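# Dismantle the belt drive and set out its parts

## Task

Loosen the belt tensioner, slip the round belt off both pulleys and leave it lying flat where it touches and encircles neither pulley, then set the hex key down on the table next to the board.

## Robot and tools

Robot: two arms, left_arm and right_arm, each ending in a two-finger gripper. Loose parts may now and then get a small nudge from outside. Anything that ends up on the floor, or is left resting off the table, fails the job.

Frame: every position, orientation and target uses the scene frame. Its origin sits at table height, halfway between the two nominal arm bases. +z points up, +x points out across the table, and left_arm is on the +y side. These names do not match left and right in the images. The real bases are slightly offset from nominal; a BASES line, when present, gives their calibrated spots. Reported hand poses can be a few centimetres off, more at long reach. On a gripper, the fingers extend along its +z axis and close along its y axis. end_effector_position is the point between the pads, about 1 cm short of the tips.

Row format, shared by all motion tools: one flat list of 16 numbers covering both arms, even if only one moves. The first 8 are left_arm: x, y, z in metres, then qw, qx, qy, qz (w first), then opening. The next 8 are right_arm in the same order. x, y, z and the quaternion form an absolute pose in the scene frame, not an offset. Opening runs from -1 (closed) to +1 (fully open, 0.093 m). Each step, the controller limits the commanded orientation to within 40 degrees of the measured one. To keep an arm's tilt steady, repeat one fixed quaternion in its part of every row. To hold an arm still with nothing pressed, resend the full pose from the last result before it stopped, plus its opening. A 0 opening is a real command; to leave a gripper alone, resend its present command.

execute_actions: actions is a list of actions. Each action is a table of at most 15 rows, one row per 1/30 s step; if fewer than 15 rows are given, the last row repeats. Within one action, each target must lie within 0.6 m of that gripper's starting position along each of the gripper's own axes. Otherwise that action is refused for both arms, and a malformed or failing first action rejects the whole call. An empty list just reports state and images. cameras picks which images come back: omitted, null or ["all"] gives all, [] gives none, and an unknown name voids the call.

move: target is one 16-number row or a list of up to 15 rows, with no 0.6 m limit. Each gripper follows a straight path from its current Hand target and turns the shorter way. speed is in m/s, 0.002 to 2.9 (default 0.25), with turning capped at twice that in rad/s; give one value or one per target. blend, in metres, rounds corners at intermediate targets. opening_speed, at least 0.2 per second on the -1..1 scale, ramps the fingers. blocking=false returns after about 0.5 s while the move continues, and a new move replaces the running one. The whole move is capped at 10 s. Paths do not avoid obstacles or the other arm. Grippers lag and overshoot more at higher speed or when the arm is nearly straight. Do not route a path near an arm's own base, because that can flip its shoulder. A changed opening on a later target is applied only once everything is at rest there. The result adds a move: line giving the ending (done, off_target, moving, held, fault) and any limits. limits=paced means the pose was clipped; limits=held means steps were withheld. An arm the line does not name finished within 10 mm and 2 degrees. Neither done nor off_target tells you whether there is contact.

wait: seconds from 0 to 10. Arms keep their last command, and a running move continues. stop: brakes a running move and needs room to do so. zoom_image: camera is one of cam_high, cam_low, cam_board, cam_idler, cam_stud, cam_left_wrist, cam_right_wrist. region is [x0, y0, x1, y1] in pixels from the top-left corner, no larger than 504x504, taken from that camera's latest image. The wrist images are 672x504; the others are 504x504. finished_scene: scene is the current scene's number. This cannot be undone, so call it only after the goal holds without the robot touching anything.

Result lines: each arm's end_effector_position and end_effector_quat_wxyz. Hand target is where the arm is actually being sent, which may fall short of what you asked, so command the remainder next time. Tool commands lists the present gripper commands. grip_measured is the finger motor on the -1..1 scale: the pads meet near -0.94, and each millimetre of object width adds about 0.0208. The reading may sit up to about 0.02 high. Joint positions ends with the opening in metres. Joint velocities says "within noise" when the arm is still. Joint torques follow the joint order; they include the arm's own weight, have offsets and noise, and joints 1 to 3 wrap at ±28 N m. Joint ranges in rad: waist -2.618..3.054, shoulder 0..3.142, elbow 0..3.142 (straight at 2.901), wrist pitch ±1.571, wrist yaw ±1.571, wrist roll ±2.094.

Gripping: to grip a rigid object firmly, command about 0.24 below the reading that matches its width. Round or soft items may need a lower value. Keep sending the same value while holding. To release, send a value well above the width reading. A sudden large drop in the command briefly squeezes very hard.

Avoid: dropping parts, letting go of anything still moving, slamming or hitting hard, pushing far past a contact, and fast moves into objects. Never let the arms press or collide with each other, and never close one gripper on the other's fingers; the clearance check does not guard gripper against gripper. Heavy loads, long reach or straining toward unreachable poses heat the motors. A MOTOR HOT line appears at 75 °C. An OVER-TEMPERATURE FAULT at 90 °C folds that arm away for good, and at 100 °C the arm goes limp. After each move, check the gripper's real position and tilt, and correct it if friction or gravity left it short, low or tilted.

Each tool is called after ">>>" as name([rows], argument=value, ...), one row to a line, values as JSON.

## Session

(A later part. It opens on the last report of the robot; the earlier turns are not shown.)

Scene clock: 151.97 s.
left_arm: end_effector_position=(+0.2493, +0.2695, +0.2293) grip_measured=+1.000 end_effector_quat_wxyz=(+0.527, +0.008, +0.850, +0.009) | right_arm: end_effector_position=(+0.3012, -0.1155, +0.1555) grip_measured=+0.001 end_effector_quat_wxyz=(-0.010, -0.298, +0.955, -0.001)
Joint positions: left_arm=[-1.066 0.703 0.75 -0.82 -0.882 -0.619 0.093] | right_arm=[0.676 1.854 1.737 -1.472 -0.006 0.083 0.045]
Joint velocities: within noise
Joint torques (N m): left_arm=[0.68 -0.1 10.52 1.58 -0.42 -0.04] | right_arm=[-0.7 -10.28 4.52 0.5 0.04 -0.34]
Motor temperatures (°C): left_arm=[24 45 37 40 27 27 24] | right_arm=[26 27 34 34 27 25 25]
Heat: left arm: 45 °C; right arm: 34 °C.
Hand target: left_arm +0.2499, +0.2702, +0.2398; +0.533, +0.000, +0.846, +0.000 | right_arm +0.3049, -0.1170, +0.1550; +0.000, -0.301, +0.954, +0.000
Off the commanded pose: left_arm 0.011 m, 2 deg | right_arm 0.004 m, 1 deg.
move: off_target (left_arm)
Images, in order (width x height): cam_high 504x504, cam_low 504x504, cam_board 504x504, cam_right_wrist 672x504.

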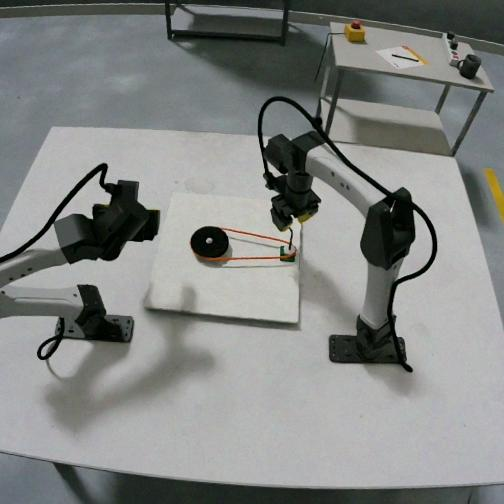

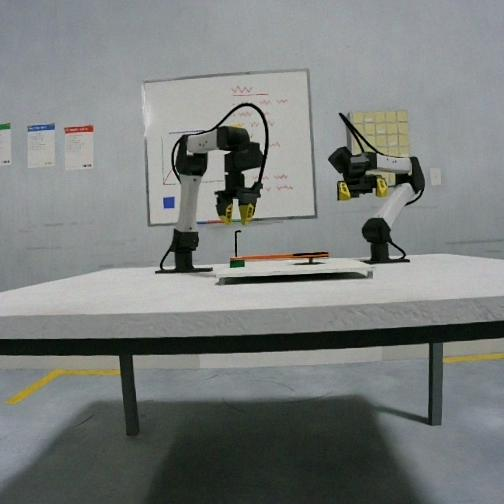

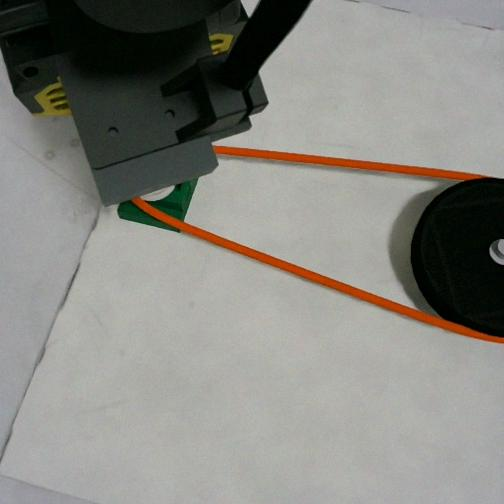

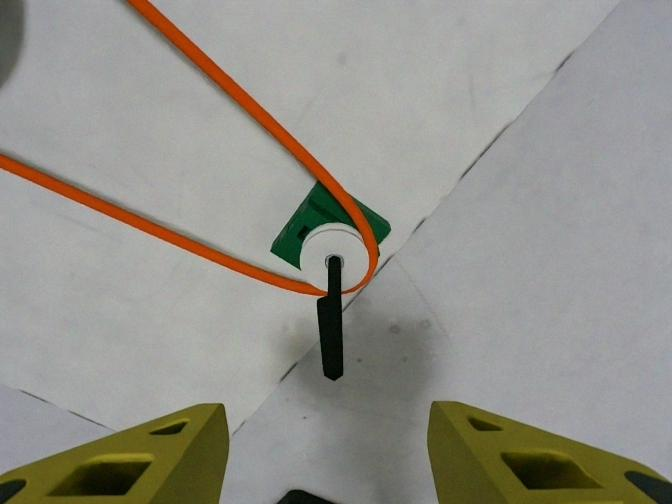

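>>> move(target=[0.25,0.27,0.24,0.533,0,0.846,0,1,0.309,-0.114,0.127,0,-0.3007,0.9537,0,0.0], speed=0.06, cameras=["cam_low","cam_high","cam_right_wrist","cam_idler"])

>>> zoom_image(camera="cam_low", region=[205, 180, 275, 280])

>>> zoom_image(camera="cam_high", region=[250, 180, 330, 280])

Scene clock: 153.57 s.
left_arm: end_effector_position=(+0.2493, +0.2695, +0.2293) grip_measured=+1.000 end_effector_quat_wxyz=(+0.527, +0.008, +0.850, +0.009) | right_arm: end_effector_position=(+0.3049, -0.1124, +0.1316) grip_measured=+0.001 end_effector_quat_wxyz=(-0.004, -0.298, +0.955, +0.002)
Joint positions: left_arm=[-1.066 0.703 0.75 -0.82 -0.882 -0.619 0.093] | right_arm=[0.676 1.854 1.642 -1.364 -0.006 0.082 0.045]
Joint velocities: within noise
Joint torques (N m): left_arm=[0.69 -0.1 10.5 1.59 -0.41 -0.03] | right_arm=[-0.73 -9.14 4.49 0.57 0.05 -0.32]
Motor temperatures (°C): left_arm=[24 44 37 39 27 27 24] | right_arm=[26 28 34 34 27 25 25]
Heat: left arm: 44 °C; right arm: 34 °C.
Hand target: left_arm +0.2499, +0.2702, +0.2398; +0.533, +0.000, +0.846, +0.000 | right_arm +0.3089, -0.1140, +0.1271; +0.000, -0.301, +0.954, +0.000
Off the commanded pose: left_arm 0.011 m, 2 deg | right_arm 0.006 m, 1 deg.
move: off_target (left_arm)
Images, in order (width x height): cam_high 504x504, cam_low 504x504, cam_idler 504x504, cam_right_wrist 672x504.

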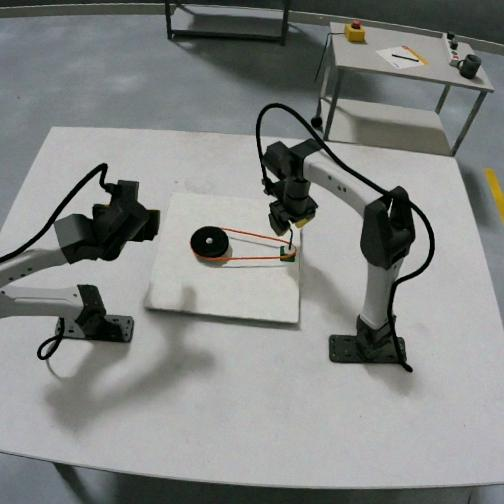

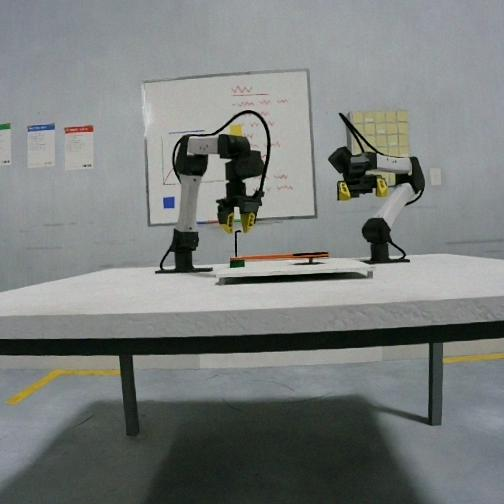

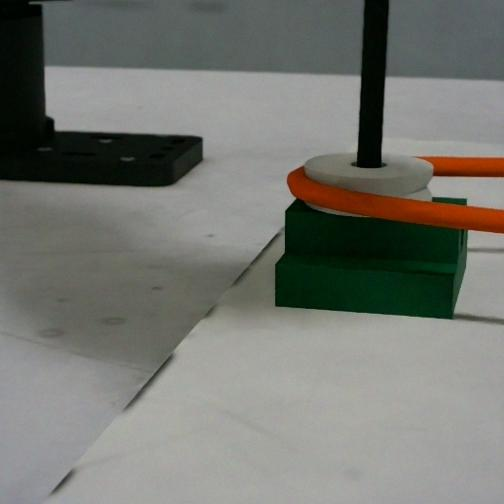

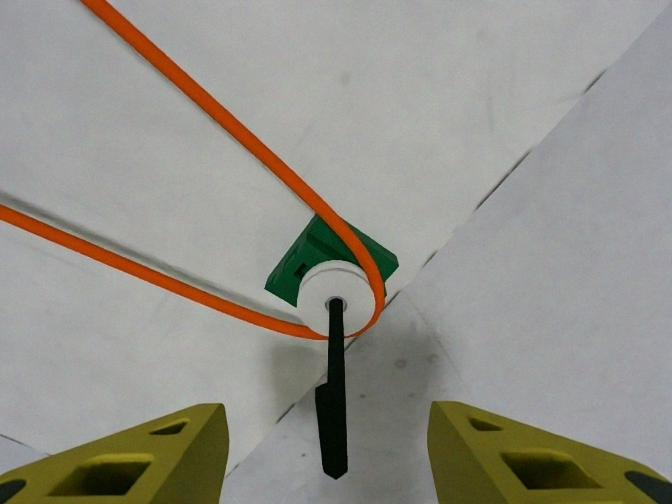

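Scaled by 5.040 from the camera's 504x504 image, which has a finer 720x720 frame.

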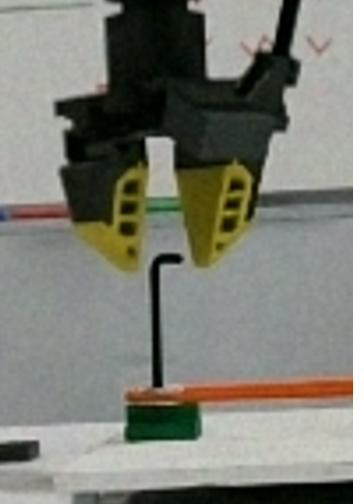

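Scaled by 5.040 from the camera's 504x504 image, which has a finer 720x720 frame.

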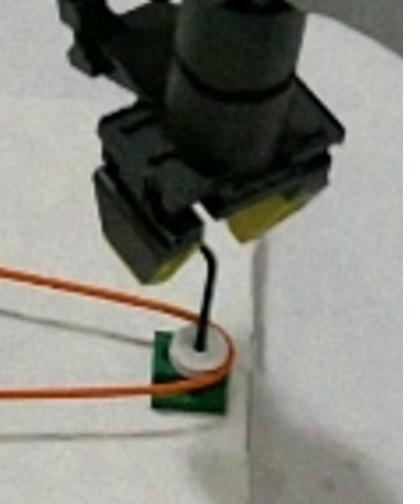

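>>> move(target=[0.25,0.27,0.24,0.533,0,0.846,0,1,0.309,-0.114,0.118,0,-0.3007,0.9537,0,0.0], speed=0.06, cameras=["cam_low","cam_right_wrist","cam_idler"])

>>> zoom_image(camera="cam_low", region=[205, 180, 275, 280])

Scene clock: 154.73 s.
left_arm: end_effector_position=(+0.2493, +0.2695, +0.2293) grip_measured=+1.000 end_effector_quat_wxyz=(+0.527, +0.008, +0.850, +0.009) | right_arm: end_effector_position=(+0.3050, -0.1124, +0.1227) grip_measured=+0.001 end_effector_quat_wxyz=(-0.004, -0.298, +0.955, +0.002)
Joint positions: left_arm=[-1.066 0.703 0.75 -0.82 -0.882 -0.619 0.093] | right_arm=[0.676 1.854 1.607 -1.329 -0.006 0.082 0.045]
Joint velocities: within noise
Joint torques (N m): left_arm=[0.65 -0.1 10.52 1.58 -0.41 -0.03] | right_arm=[-0.73 -9.33 4.46 0.54 0.04 -0.3]
Motor temperatures (°C): left_arm=[24 44 37 39 27 27 24] | right_arm=[26 28 34 34 27 25 25]
Heat: left arm: 44 °C; right arm: 34 °C.
Hand target: left_arm +0.2499, +0.2702, +0.2398; +0.533, +0.000, +0.846, +0.000 | right_arm +0.3089, -0.1140, +0.1181; +0.000, -0.301, +0.954, +0.000
Off the commanded pose: left_arm 0.011 m, 2 deg | right_arm 0.006 m, 1 deg.
move: off_target (left_arm)
Images, in order (width x height): cam_low 504x504, cam_idler 504x504, cam_right_wrist 672x504.

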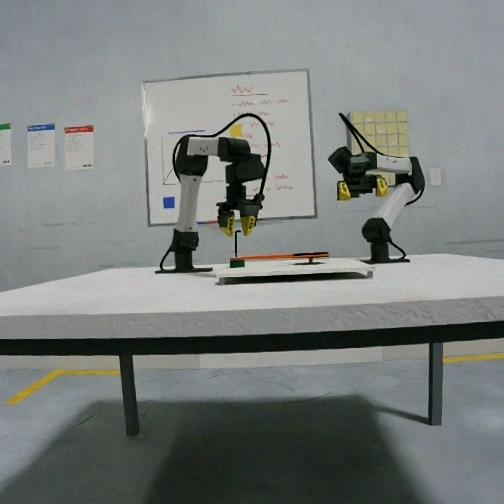

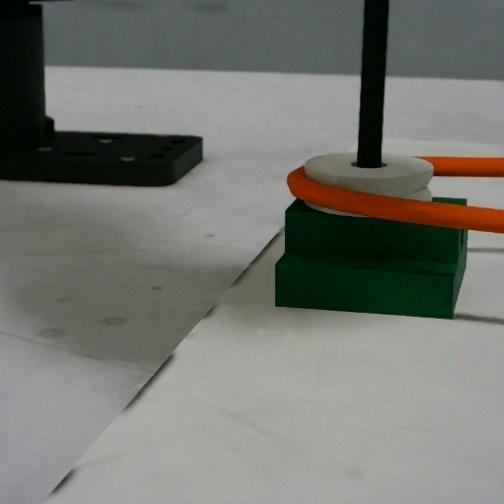

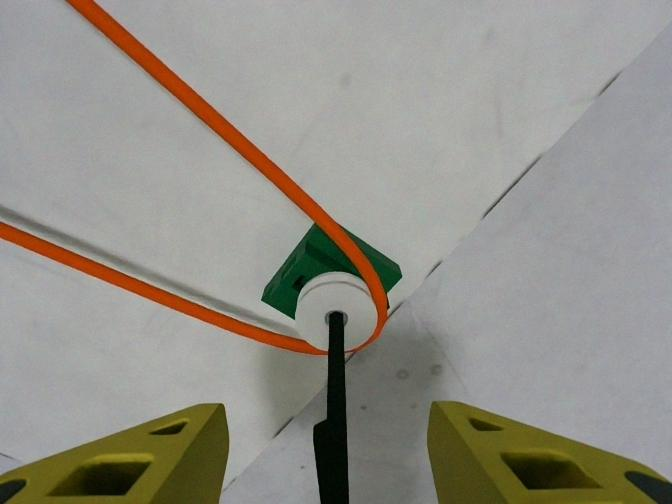

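Scaled by 5.040 from the camera's 504x504 image, which has a finer 720x720 frame.

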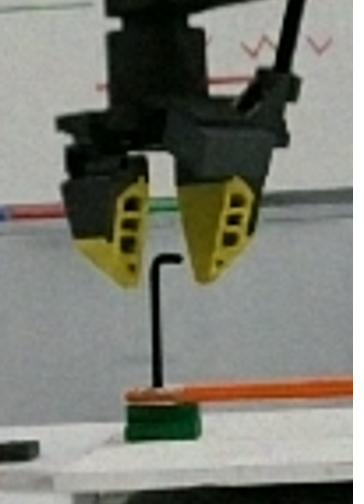

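>>> move(target=[0.25,0.27,0.24,0.533,0,0.846,0,1,0.309,-0.114,0.118,0,-0.3007,0.9537,0,-1], speed=0.06, opening_speed=1, cameras=["cam_low","cam_right_wrist","cam_idler","cam_stud"])

>>> zoom_image(camera="cam_low", region=[205, 180, 275, 280])

>>> zoom_image(camera="cam_idler", region=[220, 60, 480, 260])

>>> zoom_image(camera="cam_stud", region=[10, 180, 260, 400])

Scene clock: 156.50 s.
left_arm: end_effector_position=(+0.2493, +0.2695, +0.2293) grip_measured=+1.000 end_effector_quat_wxyz=(+0.527, +0.008, +0.850, +0.009) | right_arm: end_effector_position=(+0.3057, -0.1128, +0.1227) grip_measured=-0.967 end_effector_quat_wxyz=(-0.003, -0.307, +0.952, +0.000)
Joint positions: left_arm=[-1.066 0.703 0.75 -0.82 -0.882 -0.619 0.093] | right_arm=[0.676 1.854 1.607 -1.328 -0.002 0.064 0]
Joint velocities: within noise
Joint torques (N m): left_arm=[0.68 -0.12 10.5 1.58 -0.42 -0.03] | right_arm=[-0.94 -9.33 4.52 0.56 0.01 -0.11]
Motor temperatures (°C): left_arm=[24 43 38 39 27 27 24] | right_arm=[26 29 34 34 27 25 25]
Heat: left arm: 43 °C; right arm: 34 °C.
Hand target: left_arm +0.2499, +0.2702, +0.2398; +0.533, +0.000, +0.846, +0.000 | right_arm +0.3089, -0.1140, +0.1181; +0.000, -0.301, +0.954, +0.000
Off the commanded pose: left_arm 0.011 m, 2 deg | right_arm 0.006 m, 1 deg.
move: off_target (left_arm)
Images, in order (width x height): cam_low 504x504, cam_idler 504x504, cam_stud 504x504, cam_right_wrist 672x504.

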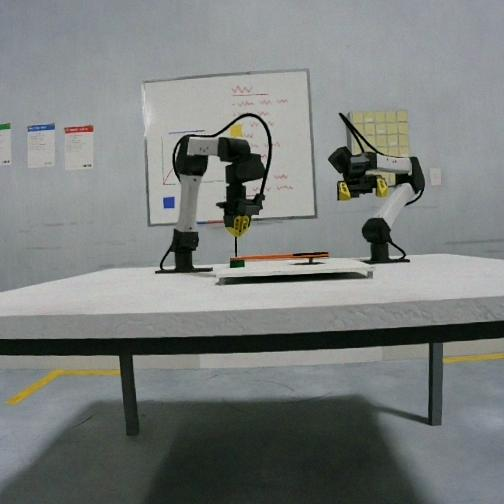

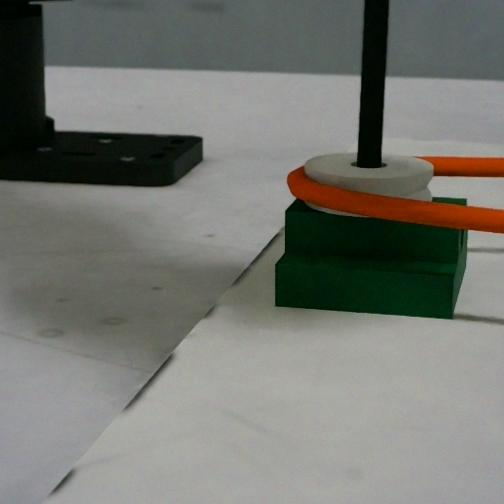

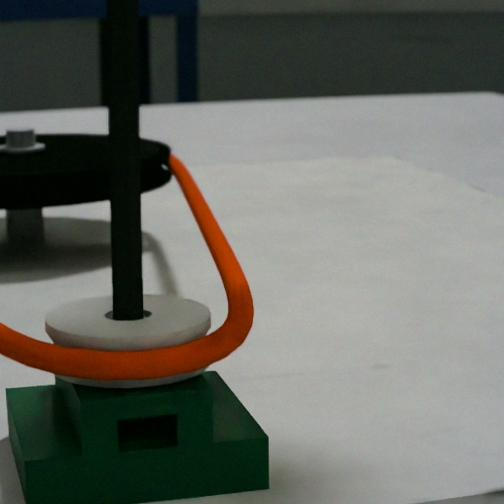

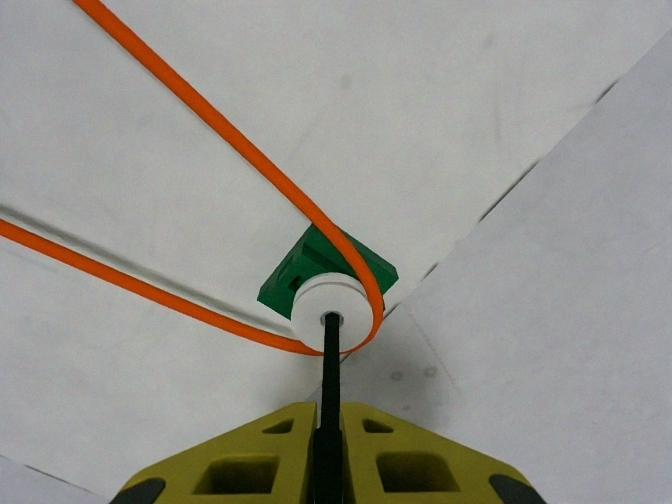

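Scaled by 5.040 from the camera's 504x504 image, which has a finer 720x720 frame.

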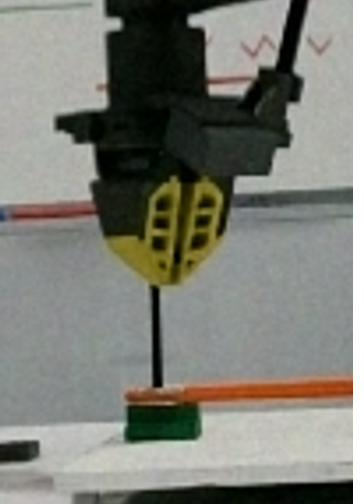

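Scaled by 1.938 from the camera's 504x504 image, which has a finer 720x720 frame.

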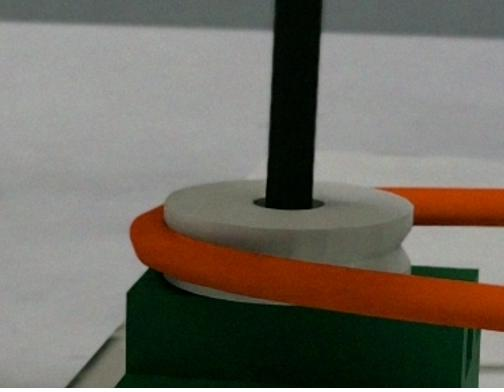

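Scaled by 2.016 from the camera's 504x504 image, which has a finer 720x720 frame.

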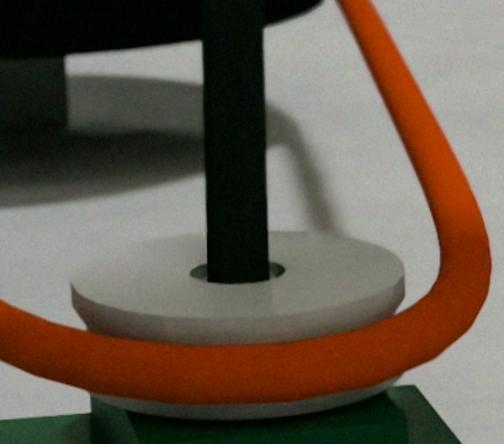

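>>> move([
  [0.25,0.27,0.24,0.533,0,0.846,0,1,0.308,-0.1128,0.118,0,-0.3827,0.9239,0,-1],
  [0.25,0.27,0.24,0.533,0,0.846,0,1,0.3068,-0.1118,0.118,0,-0.4617,0.8870,0,-1],
], speed=0.15, cameras=["cam_low","cam_right_wrist","cam_idler","cam_stud"])

>>> zoom_image(camera="cam_low", region=[205, 180, 275, 280])

>>> zoom_image(camera="cam_idler", region=[220, 60, 480, 260])

>>> zoom_image(camera="cam_stud", region=[10, 180, 260, 400])

Scene clock: 159.07 s.
left_arm: end_effector_position=(+0.2493, +0.2695, +0.2293) grip_measured=+1.000 end_effector_quat_wxyz=(+0.527, +0.008, +0.850, +0.009) | right_arm: end_effector_position=(+0.3041, -0.1112, +0.1227) grip_measured=-0.968 end_effector_quat_wxyz=(-0.005, -0.439, +0.898, +0.007)
Joint positions: left_arm=[-1.066 0.703 0.75 -0.82 -0.882 -0.619 0.093] | right_arm=[0.676 1.854 1.607 -1.329 -0.015 -0.223 0]
Joint velocities: within noise
Joint torques (N m): left_arm=[0.69 -0.13 10.47 1.59 -0.42 -0.03] | right_arm=[-0.03 -9.26 4.52 0.55 0.12 -0.72]
Motor temperatures (°C): left_arm=[24 42 38 39 27 27 24] | right_arm=[26 29 34 33 27 25 25]
Heat: left arm: 42 °C; right arm: 34 °C.
Hand target: left_arm +0.2499, +0.2702, +0.2398; +0.533, +0.000, +0.846, +0.000 | right_arm +0.3067, -0.1118, +0.1181; -0.001, -0.461, +0.887, +0.000
Off the commanded pose: left_arm 0.011 m, 2 deg | right_arm 0.005 m, 3 deg.
move: off_target (left_arm, right_arm)
Images, in order (width x height): cam_low 504x504, cam_idler 504x504, cam_stud 504x504, cam_right_wrist 672x504.

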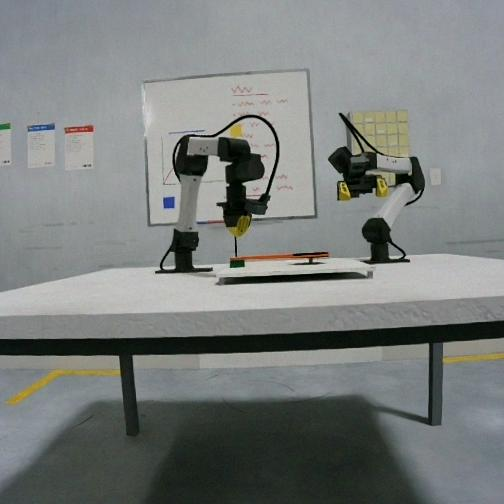

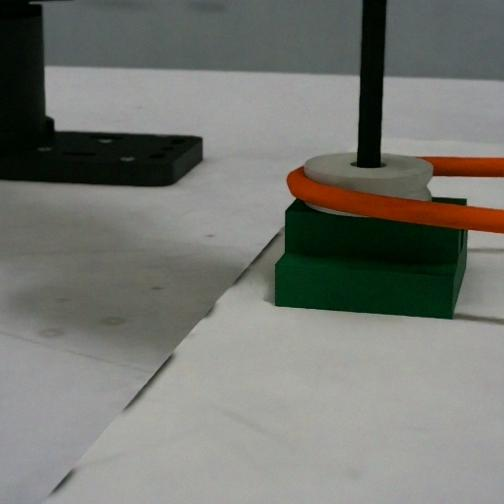

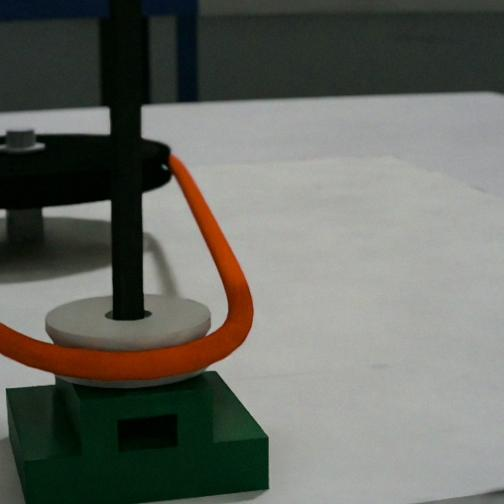

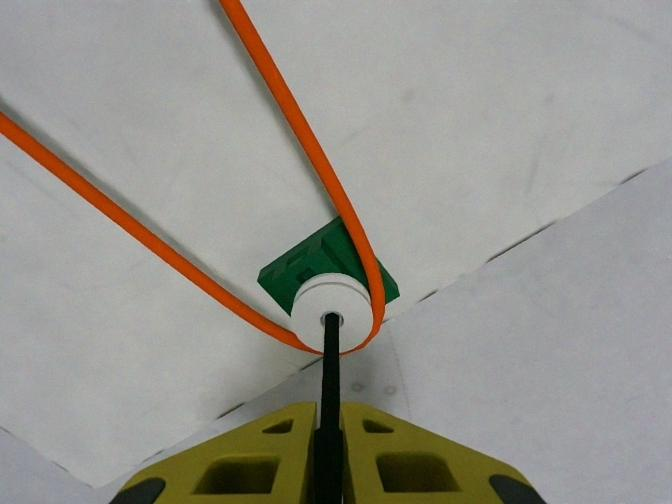

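Scaled by 5.040 from the camera's 504x504 image, which has a finer 720x720 frame.

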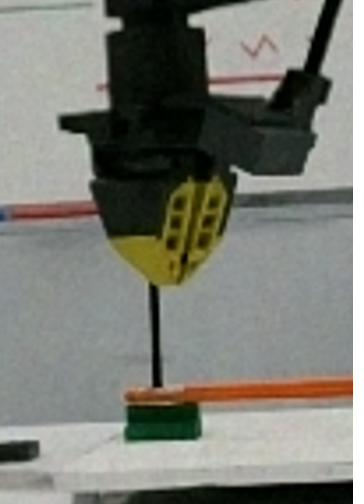

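Scaled by 1.938 from the camera's 504x504 image, which has a finer 720x720 frame.

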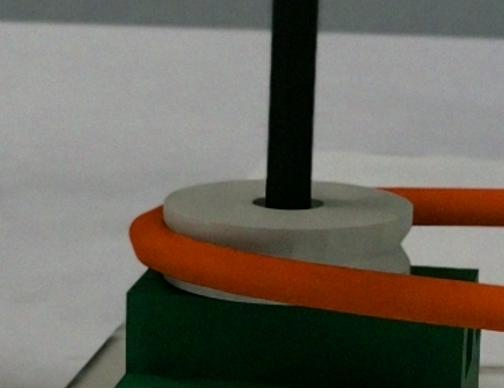

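Scaled by 2.016 from the camera's 504x504 image, which has a finer 720x720 frame.

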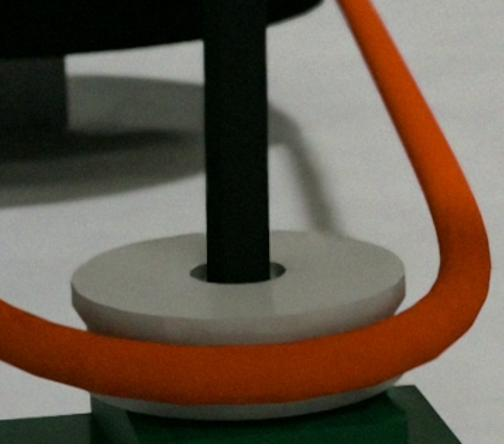

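>>> move([
  [0.25,0.27,0.24,0.533,0,0.846,0,1,0.3039,-0.1108,0.118,0,-0.6088,0.7934,0,-1],
  [0.25,0.27,0.24,0.533,0,0.846,0,1,0.3010,-0.1105,0.118,0,-0.7373,0.6756,0,-1],
], speed=0.15, cameras=["cam_low","cam_right_wrist","cam_idler","cam_stud"])

>>> zoom_image(camera="cam_low", region=[205, 180, 275, 280])

>>> zoom_image(camera="cam_idler", region=[220, 60, 480, 260])

>>> zoom_image(camera="cam_stud", region=[10, 180, 260, 400])

Scene clock: 162.50 s.
left_arm: end_effector_position=(+0.2493, +0.2695, +0.2293) grip_measured=+1.000 end_effector_quat_wxyz=(+0.527, +0.008, +0.850, +0.009) | right_arm: end_effector_position=(+0.2975, -0.1056, +0.1225) grip_measured=-0.969 end_effector_quat_wxyz=(+0.002, +0.731, -0.682, -0.017)
Joint positions: left_arm=[-1.066 0.703 0.75 -0.82 -0.882 -0.619 0.093] | right_arm=[0.691 1.852 1.602 -1.33 -0.034 -0.937 0]
Joint velocities: within noise
Joint torques (N m): left_arm=[0.65 -0.14 10.51 1.59 -0.41 -0.03] | right_arm=[-0.18 -10.28 3.36 0.58 0.25 -0.37]
Motor temperatures (°C): left_arm=[24 41 38 39 27 27 24] | right_arm=[26 30 33 33 27 25 25]
Heat: left arm: 41 °C; right arm: 33 °C.
Hand target: left_arm +0.2499, +0.2702, +0.2398; +0.533, +0.000, +0.846, +0.000 | right_arm +0.3008, -0.1105, +0.1181; +0.001, +0.737, -0.676, +0.000
Off the commanded pose: left_arm 0.011 m, 2 deg | right_arm 0.008 m, 2 deg.
move: off_target (left_arm)
Images, in order (width x height): cam_low 504x504, cam_idler 504x504, cam_stud 504x504, cam_right_wrist 672x504.

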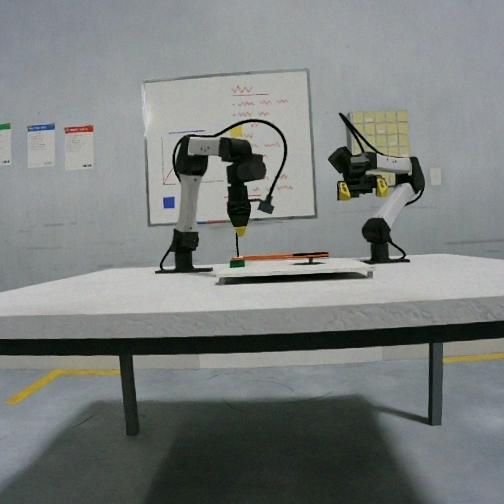

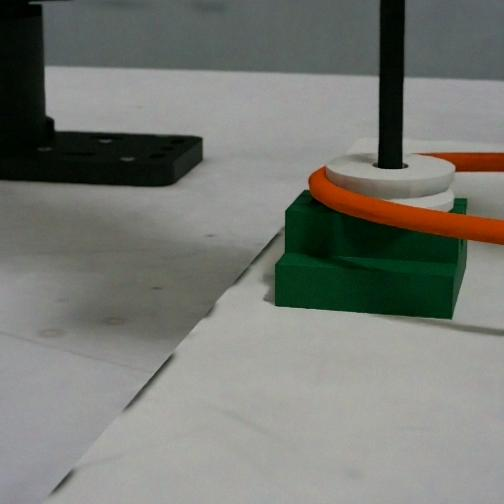

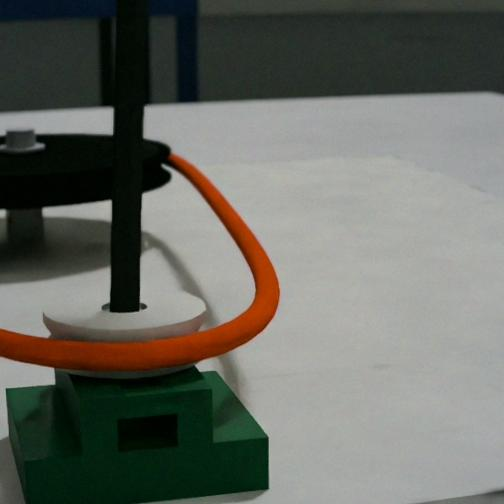

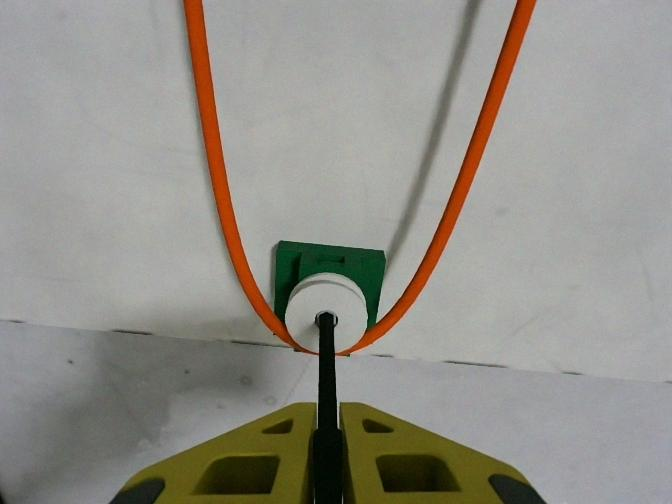

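Scaled by 5.040 from the camera's 504x504 image, which has a finer 720x720 frame.

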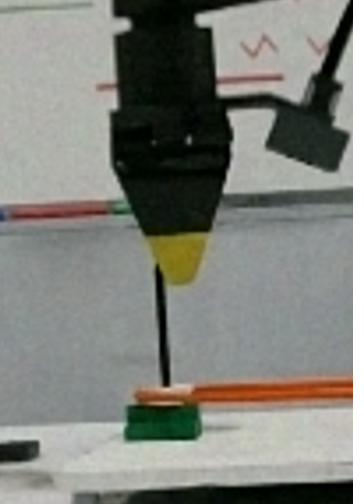

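Scaled by 1.938 from the camera's 504x504 image, which has a finer 720x720 frame.

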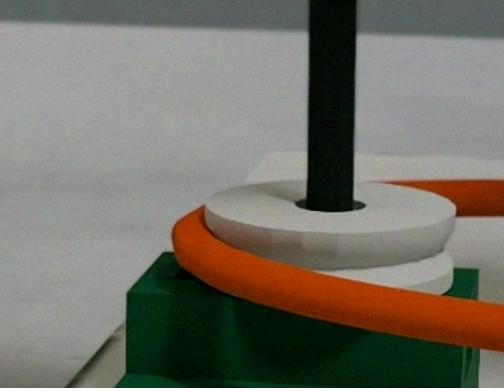

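Scaled by 2.016 from the camera's 504x504 image, which has a finer 720x720 frame.

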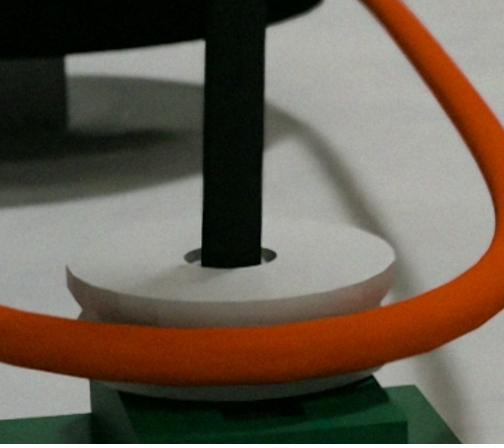

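>>> move([
  [0.25,0.27,0.24,0.533,0,0.846,0,1,0.3000,-0.103,0.119,0,-0.7986,0.6018,0,-1],
  [0.25,0.27,0.24,0.533,0,0.846,0,1,0.297,-0.0970,0.120,0,-0.8660,0.5,0,-1],
], speed=0.15, cameras=["cam_low","cam_right_wrist","cam_idler","cam_stud","cam_board"])

>>> zoom_image(camera="cam_low", region=[205, 180, 275, 280])

>>> zoom_image(camera="cam_idler", region=[220, 60, 480, 260])

>>> zoom_image(camera="cam_stud", region=[10, 180, 260, 400])

Scene clock: 164.93 s.
left_arm: end_effector_position=(+0.2493, +0.2695, +0.2293) grip_measured=+1.000 end_effector_quat_wxyz=(+0.527, +0.008, +0.850, +0.009) | right_arm: end_effector_position=(+0.2912, -0.0984, +0.1224) grip_measured=-0.969 end_effector_quat_wxyz=(+0.000, +0.860, -0.510, -0.013)
Joint positions: left_arm=[-1.066 0.703 0.75 -0.82 -0.882 -0.619 0.093] | right_arm=[0.724 1.852 1.602 -1.329 -0.025 -1.336 0]
Joint velocities: within noise
Joint torques (N m): left_arm=[0.69 -0.1 10.45 1.59 -0.41 -0.03] | right_arm=[0.23 -8.36 6.41 0.44 0.16 -0.38]
Motor temperatures (°C): left_arm=[24 41 39 39 27 27 24] | right_arm=[26 30 34 33 27 25 25]
Heat: left arm: 41 °C; right arm: 34 °C.
Hand target: left_arm +0.2499, +0.2702, +0.2398; +0.533, +0.000, +0.846, +0.000 | right_arm +0.2969, -0.0971, +0.1200; +0.000, +0.866, -0.500, +0.000
Off the commanded pose: left_arm 0.011 m, 2 deg | right_arm 0.006 m, 2 deg.
move: off_target (left_arm)
Images, in order (width x height): cam_low 504x504, cam_board 504x504, cam_idler 504x504, cam_stud 504x504, cam_right_wrist 672x504.

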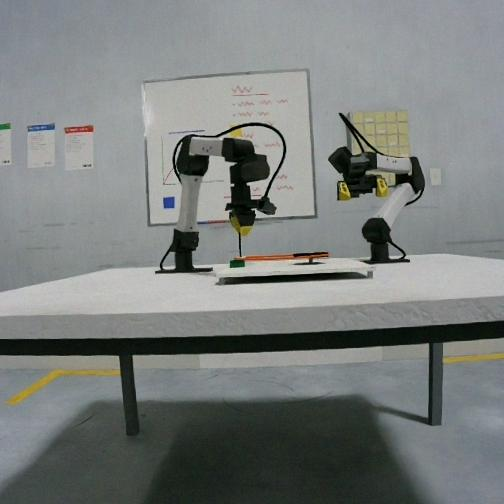

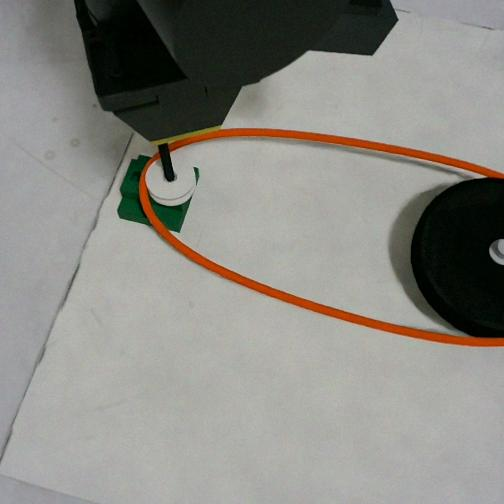

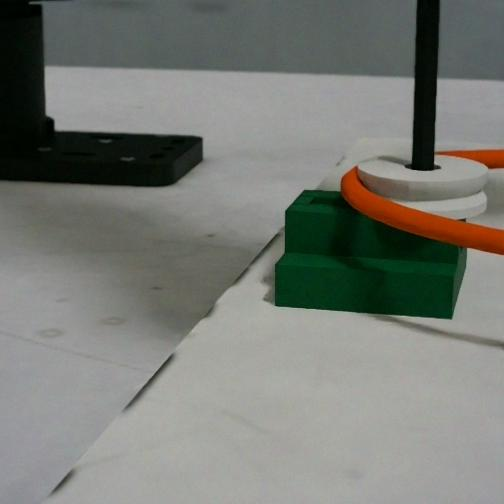

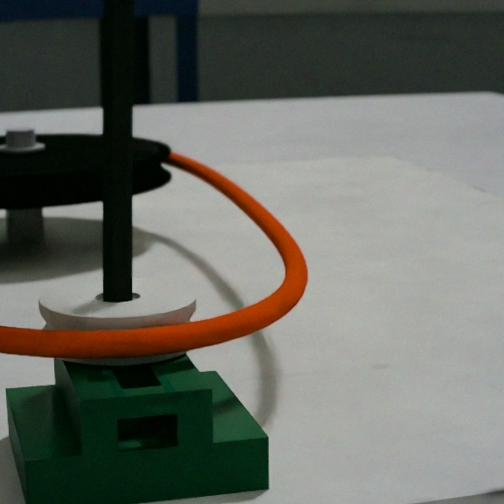

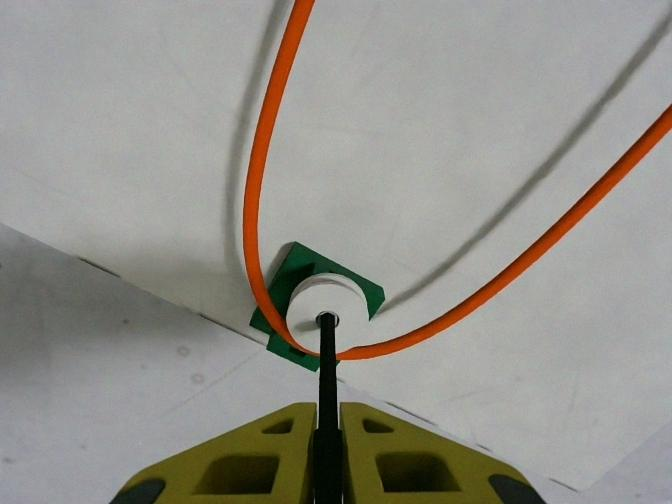

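Scaled by 5.040 from the camera's 504x504 image, which has a finer 720x720 frame.

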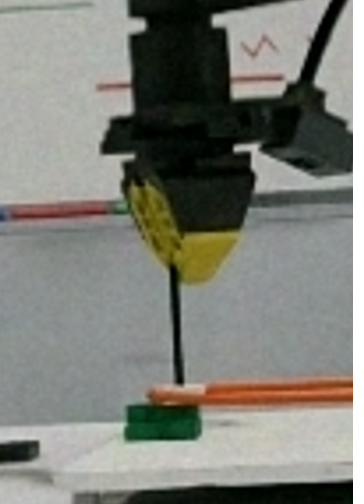

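Scaled by 1.938 from the camera's 504x504 image, which has a finer 720x720 frame.

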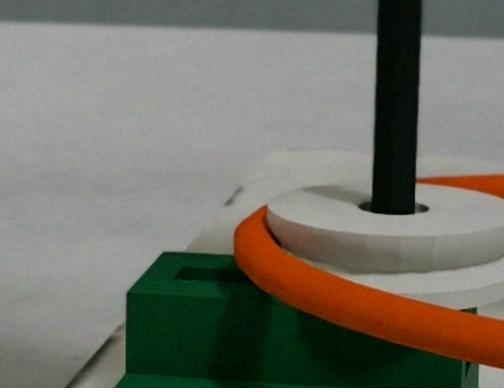

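Scaled by 2.016 from the camera's 504x504 image, which has a finer 720x720 frame.

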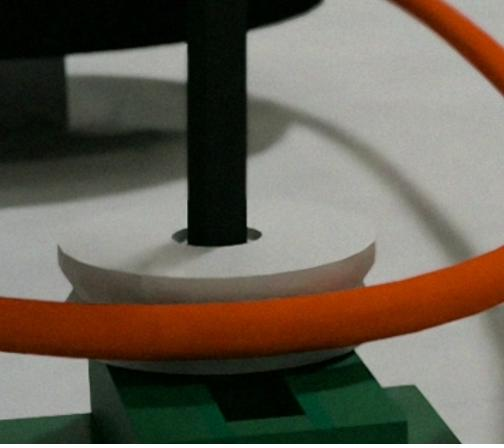

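>>> move(target=[0.25,0.27,0.24,0.533,0,0.846,0,1,0.297,-0.0870,0.122,0,-0.8660,0.5,0,-1], speed=0.05, cameras=["cam_low","cam_idler","cam_stud","cam_board"])

>>> zoom_image(camera="cam_low", region=[205, 180, 275, 280])

Scene clock: 166.53 s.
left_arm: end_effector_position=(+0.2493, +0.2695, +0.2293) grip_measured=+1.000 end_effector_quat_wxyz=(+0.527, +0.008, +0.850, +0.009) | right_arm: end_effector_position=(+0.2899, -0.0933, +0.1228) grip_measured=-0.969 end_effector_quat_wxyz=(+0.005, +0.865, -0.501, -0.009)
Joint positions: left_arm=[-1.066 0.703 0.75 -0.82 -0.882 -0.619 0.093] | right_arm=[0.743 1.868 1.625 -1.342 -0.014 -1.337 0]
Joint velocities: within noise
Joint torques (N m): left_arm=[0.66 -0.12 10.48 1.6 -0.42 -0.03] | right_arm=[0.31 -7.61 8.01 0.38 0.04 -0.13]
Motor temperatures (°C): left_arm=[24 40 39 39 27 27 24] | right_arm=[26 30 34 33 27 25 25]
Heat: left arm: 40 °C; right arm: 34 °C.
Hand target: left_arm +0.2499, +0.2702, +0.2398; +0.533, +0.000, +0.846, +0.000 | right_arm +0.2967, -0.0871, +0.1220; +0.000, +0.866, -0.500, +0.000
Off the commanded pose: left_arm 0.011 m, 2 deg | right_arm 0.010 m, 1 deg.
move: off_target (left_arm)
Images, in order (width x height): cam_low 504x504, cam_board 504x504, cam_idler 504x504, cam_stud 504x504.

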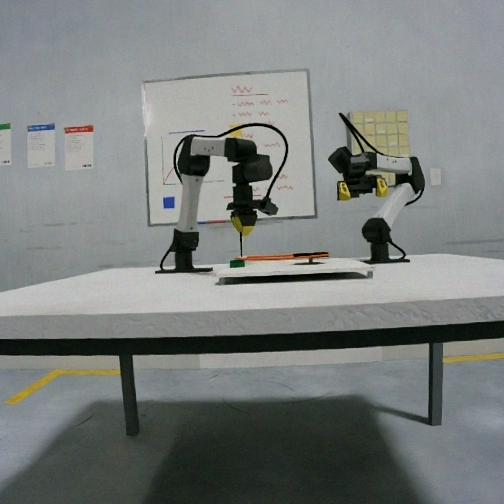

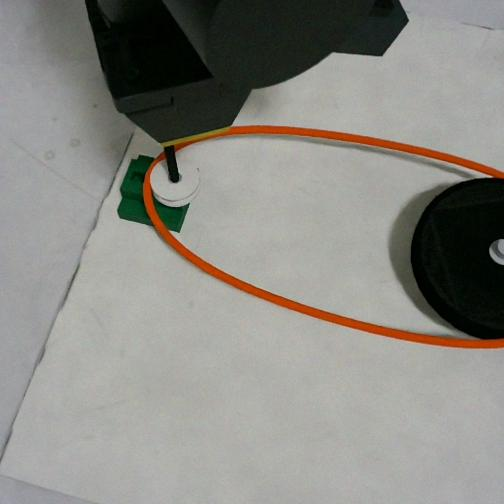

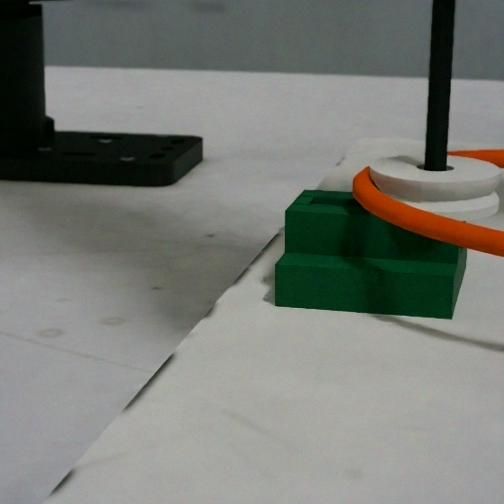

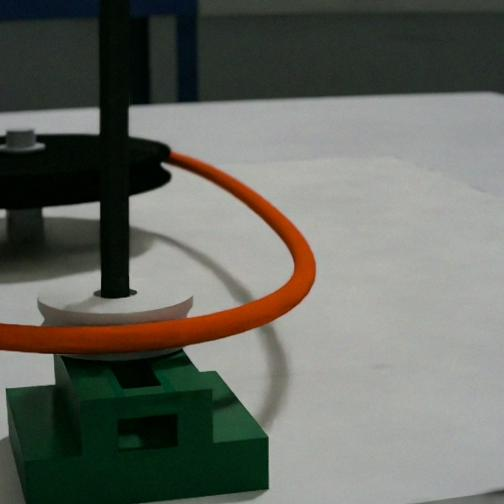

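Scaled by 5.040 from the camera's 504x504 image, which has a finer 720x720 frame.

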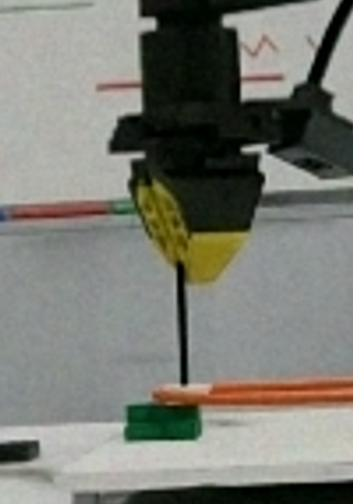

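>>> move(target=[0.25,0.27,0.24,0.533,0,0.846,0,1,0.297,-0.0870,0.22,0,-0.8660,0.5,0,-1], speed=0.06, cameras=["cam_low","cam_idler","cam_stud","cam_board","cam_right_wrist"])

>>> zoom_image(camera="cam_low", region=[190, 150, 290, 290])

Scene clock: 168.90 s.
left_arm: end_effector_position=(+0.2493, +0.2695, +0.2293) grip_measured=+1.000 end_effector_quat_wxyz=(+0.527, +0.008, +0.850, +0.009) | right_arm: end_effector_position=(+0.2987, -0.0871, +0.2022) grip_measured=-0.969 end_effector_quat_wxyz=(-0.047, +0.864, -0.501, +0.012)
Joint positions: left_arm=[-1.066 0.703 0.75 -0.82 -0.882 -0.619 0.093] | right_arm=[0.743 1.851 1.918 -1.541 -0.005 -1.337 0]
Joint velocities: within noise
Joint torques (N m): left_arm=[0.68 -0.13 10.45 1.58 -0.42 -0.03] | right_arm=[0.32 -11.78 8.16 0.36 -0.02 -0.11]
Motor temperatures (°C): left_arm=[24 40 39 39 27 27 24] | right_arm=[26 31 34 33 27 25 25]
Heat: left arm: 40 °C; right arm: 34 °C.
Hand target: left_arm +0.2499, +0.2702, +0.2398; +0.533, +0.000, +0.846, +0.000 | right_arm +0.2966, -0.0873, +0.2191; -0.067, +0.864, -0.499, +0.020
Off the commanded pose: left_arm 0.011 m, 2 deg | right_arm 0.018 m, 6 deg.
joint sent to its limit (right arm) — joint 4 (wrist pitch), lower limit. The joint targets are off in orientation, not in position.
move: off_target (left_arm, right_arm)
Images, in order (width x height): cam_low 504x504, cam_board 504x504, cam_idler 504x504, cam_stud 504x504, cam_right_wrist 672x504.

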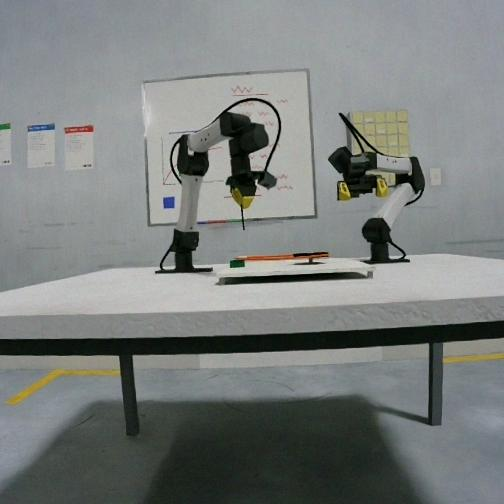

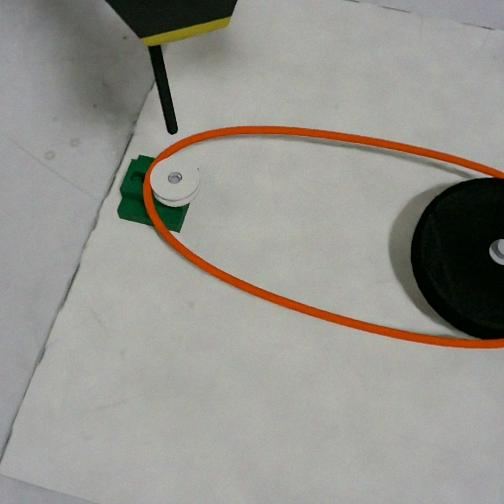

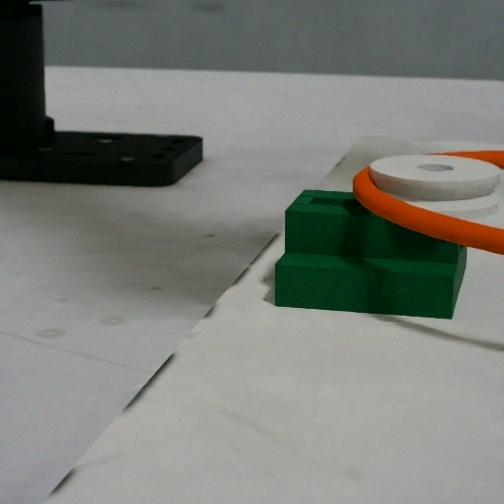

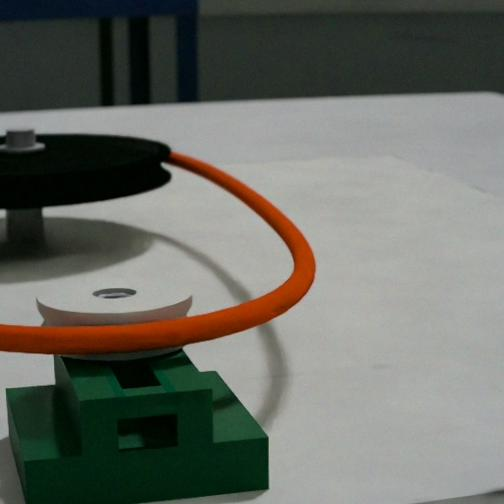

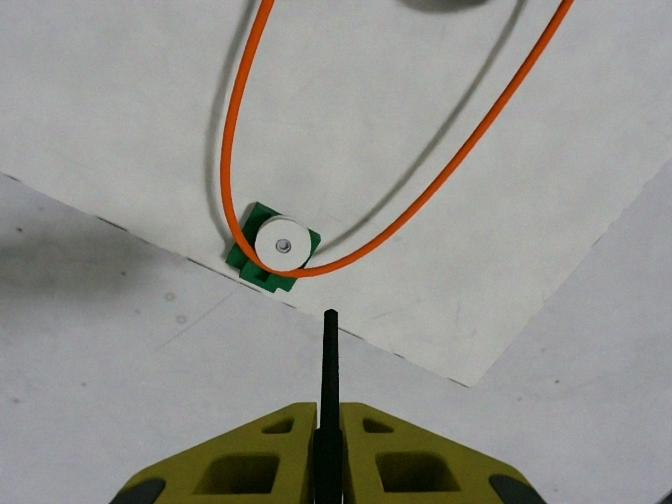

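Scaled by 3.600 from the camera's 504x504 image, which has a finer 720x720 frame.

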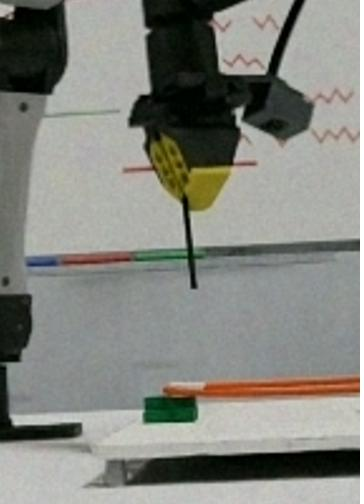

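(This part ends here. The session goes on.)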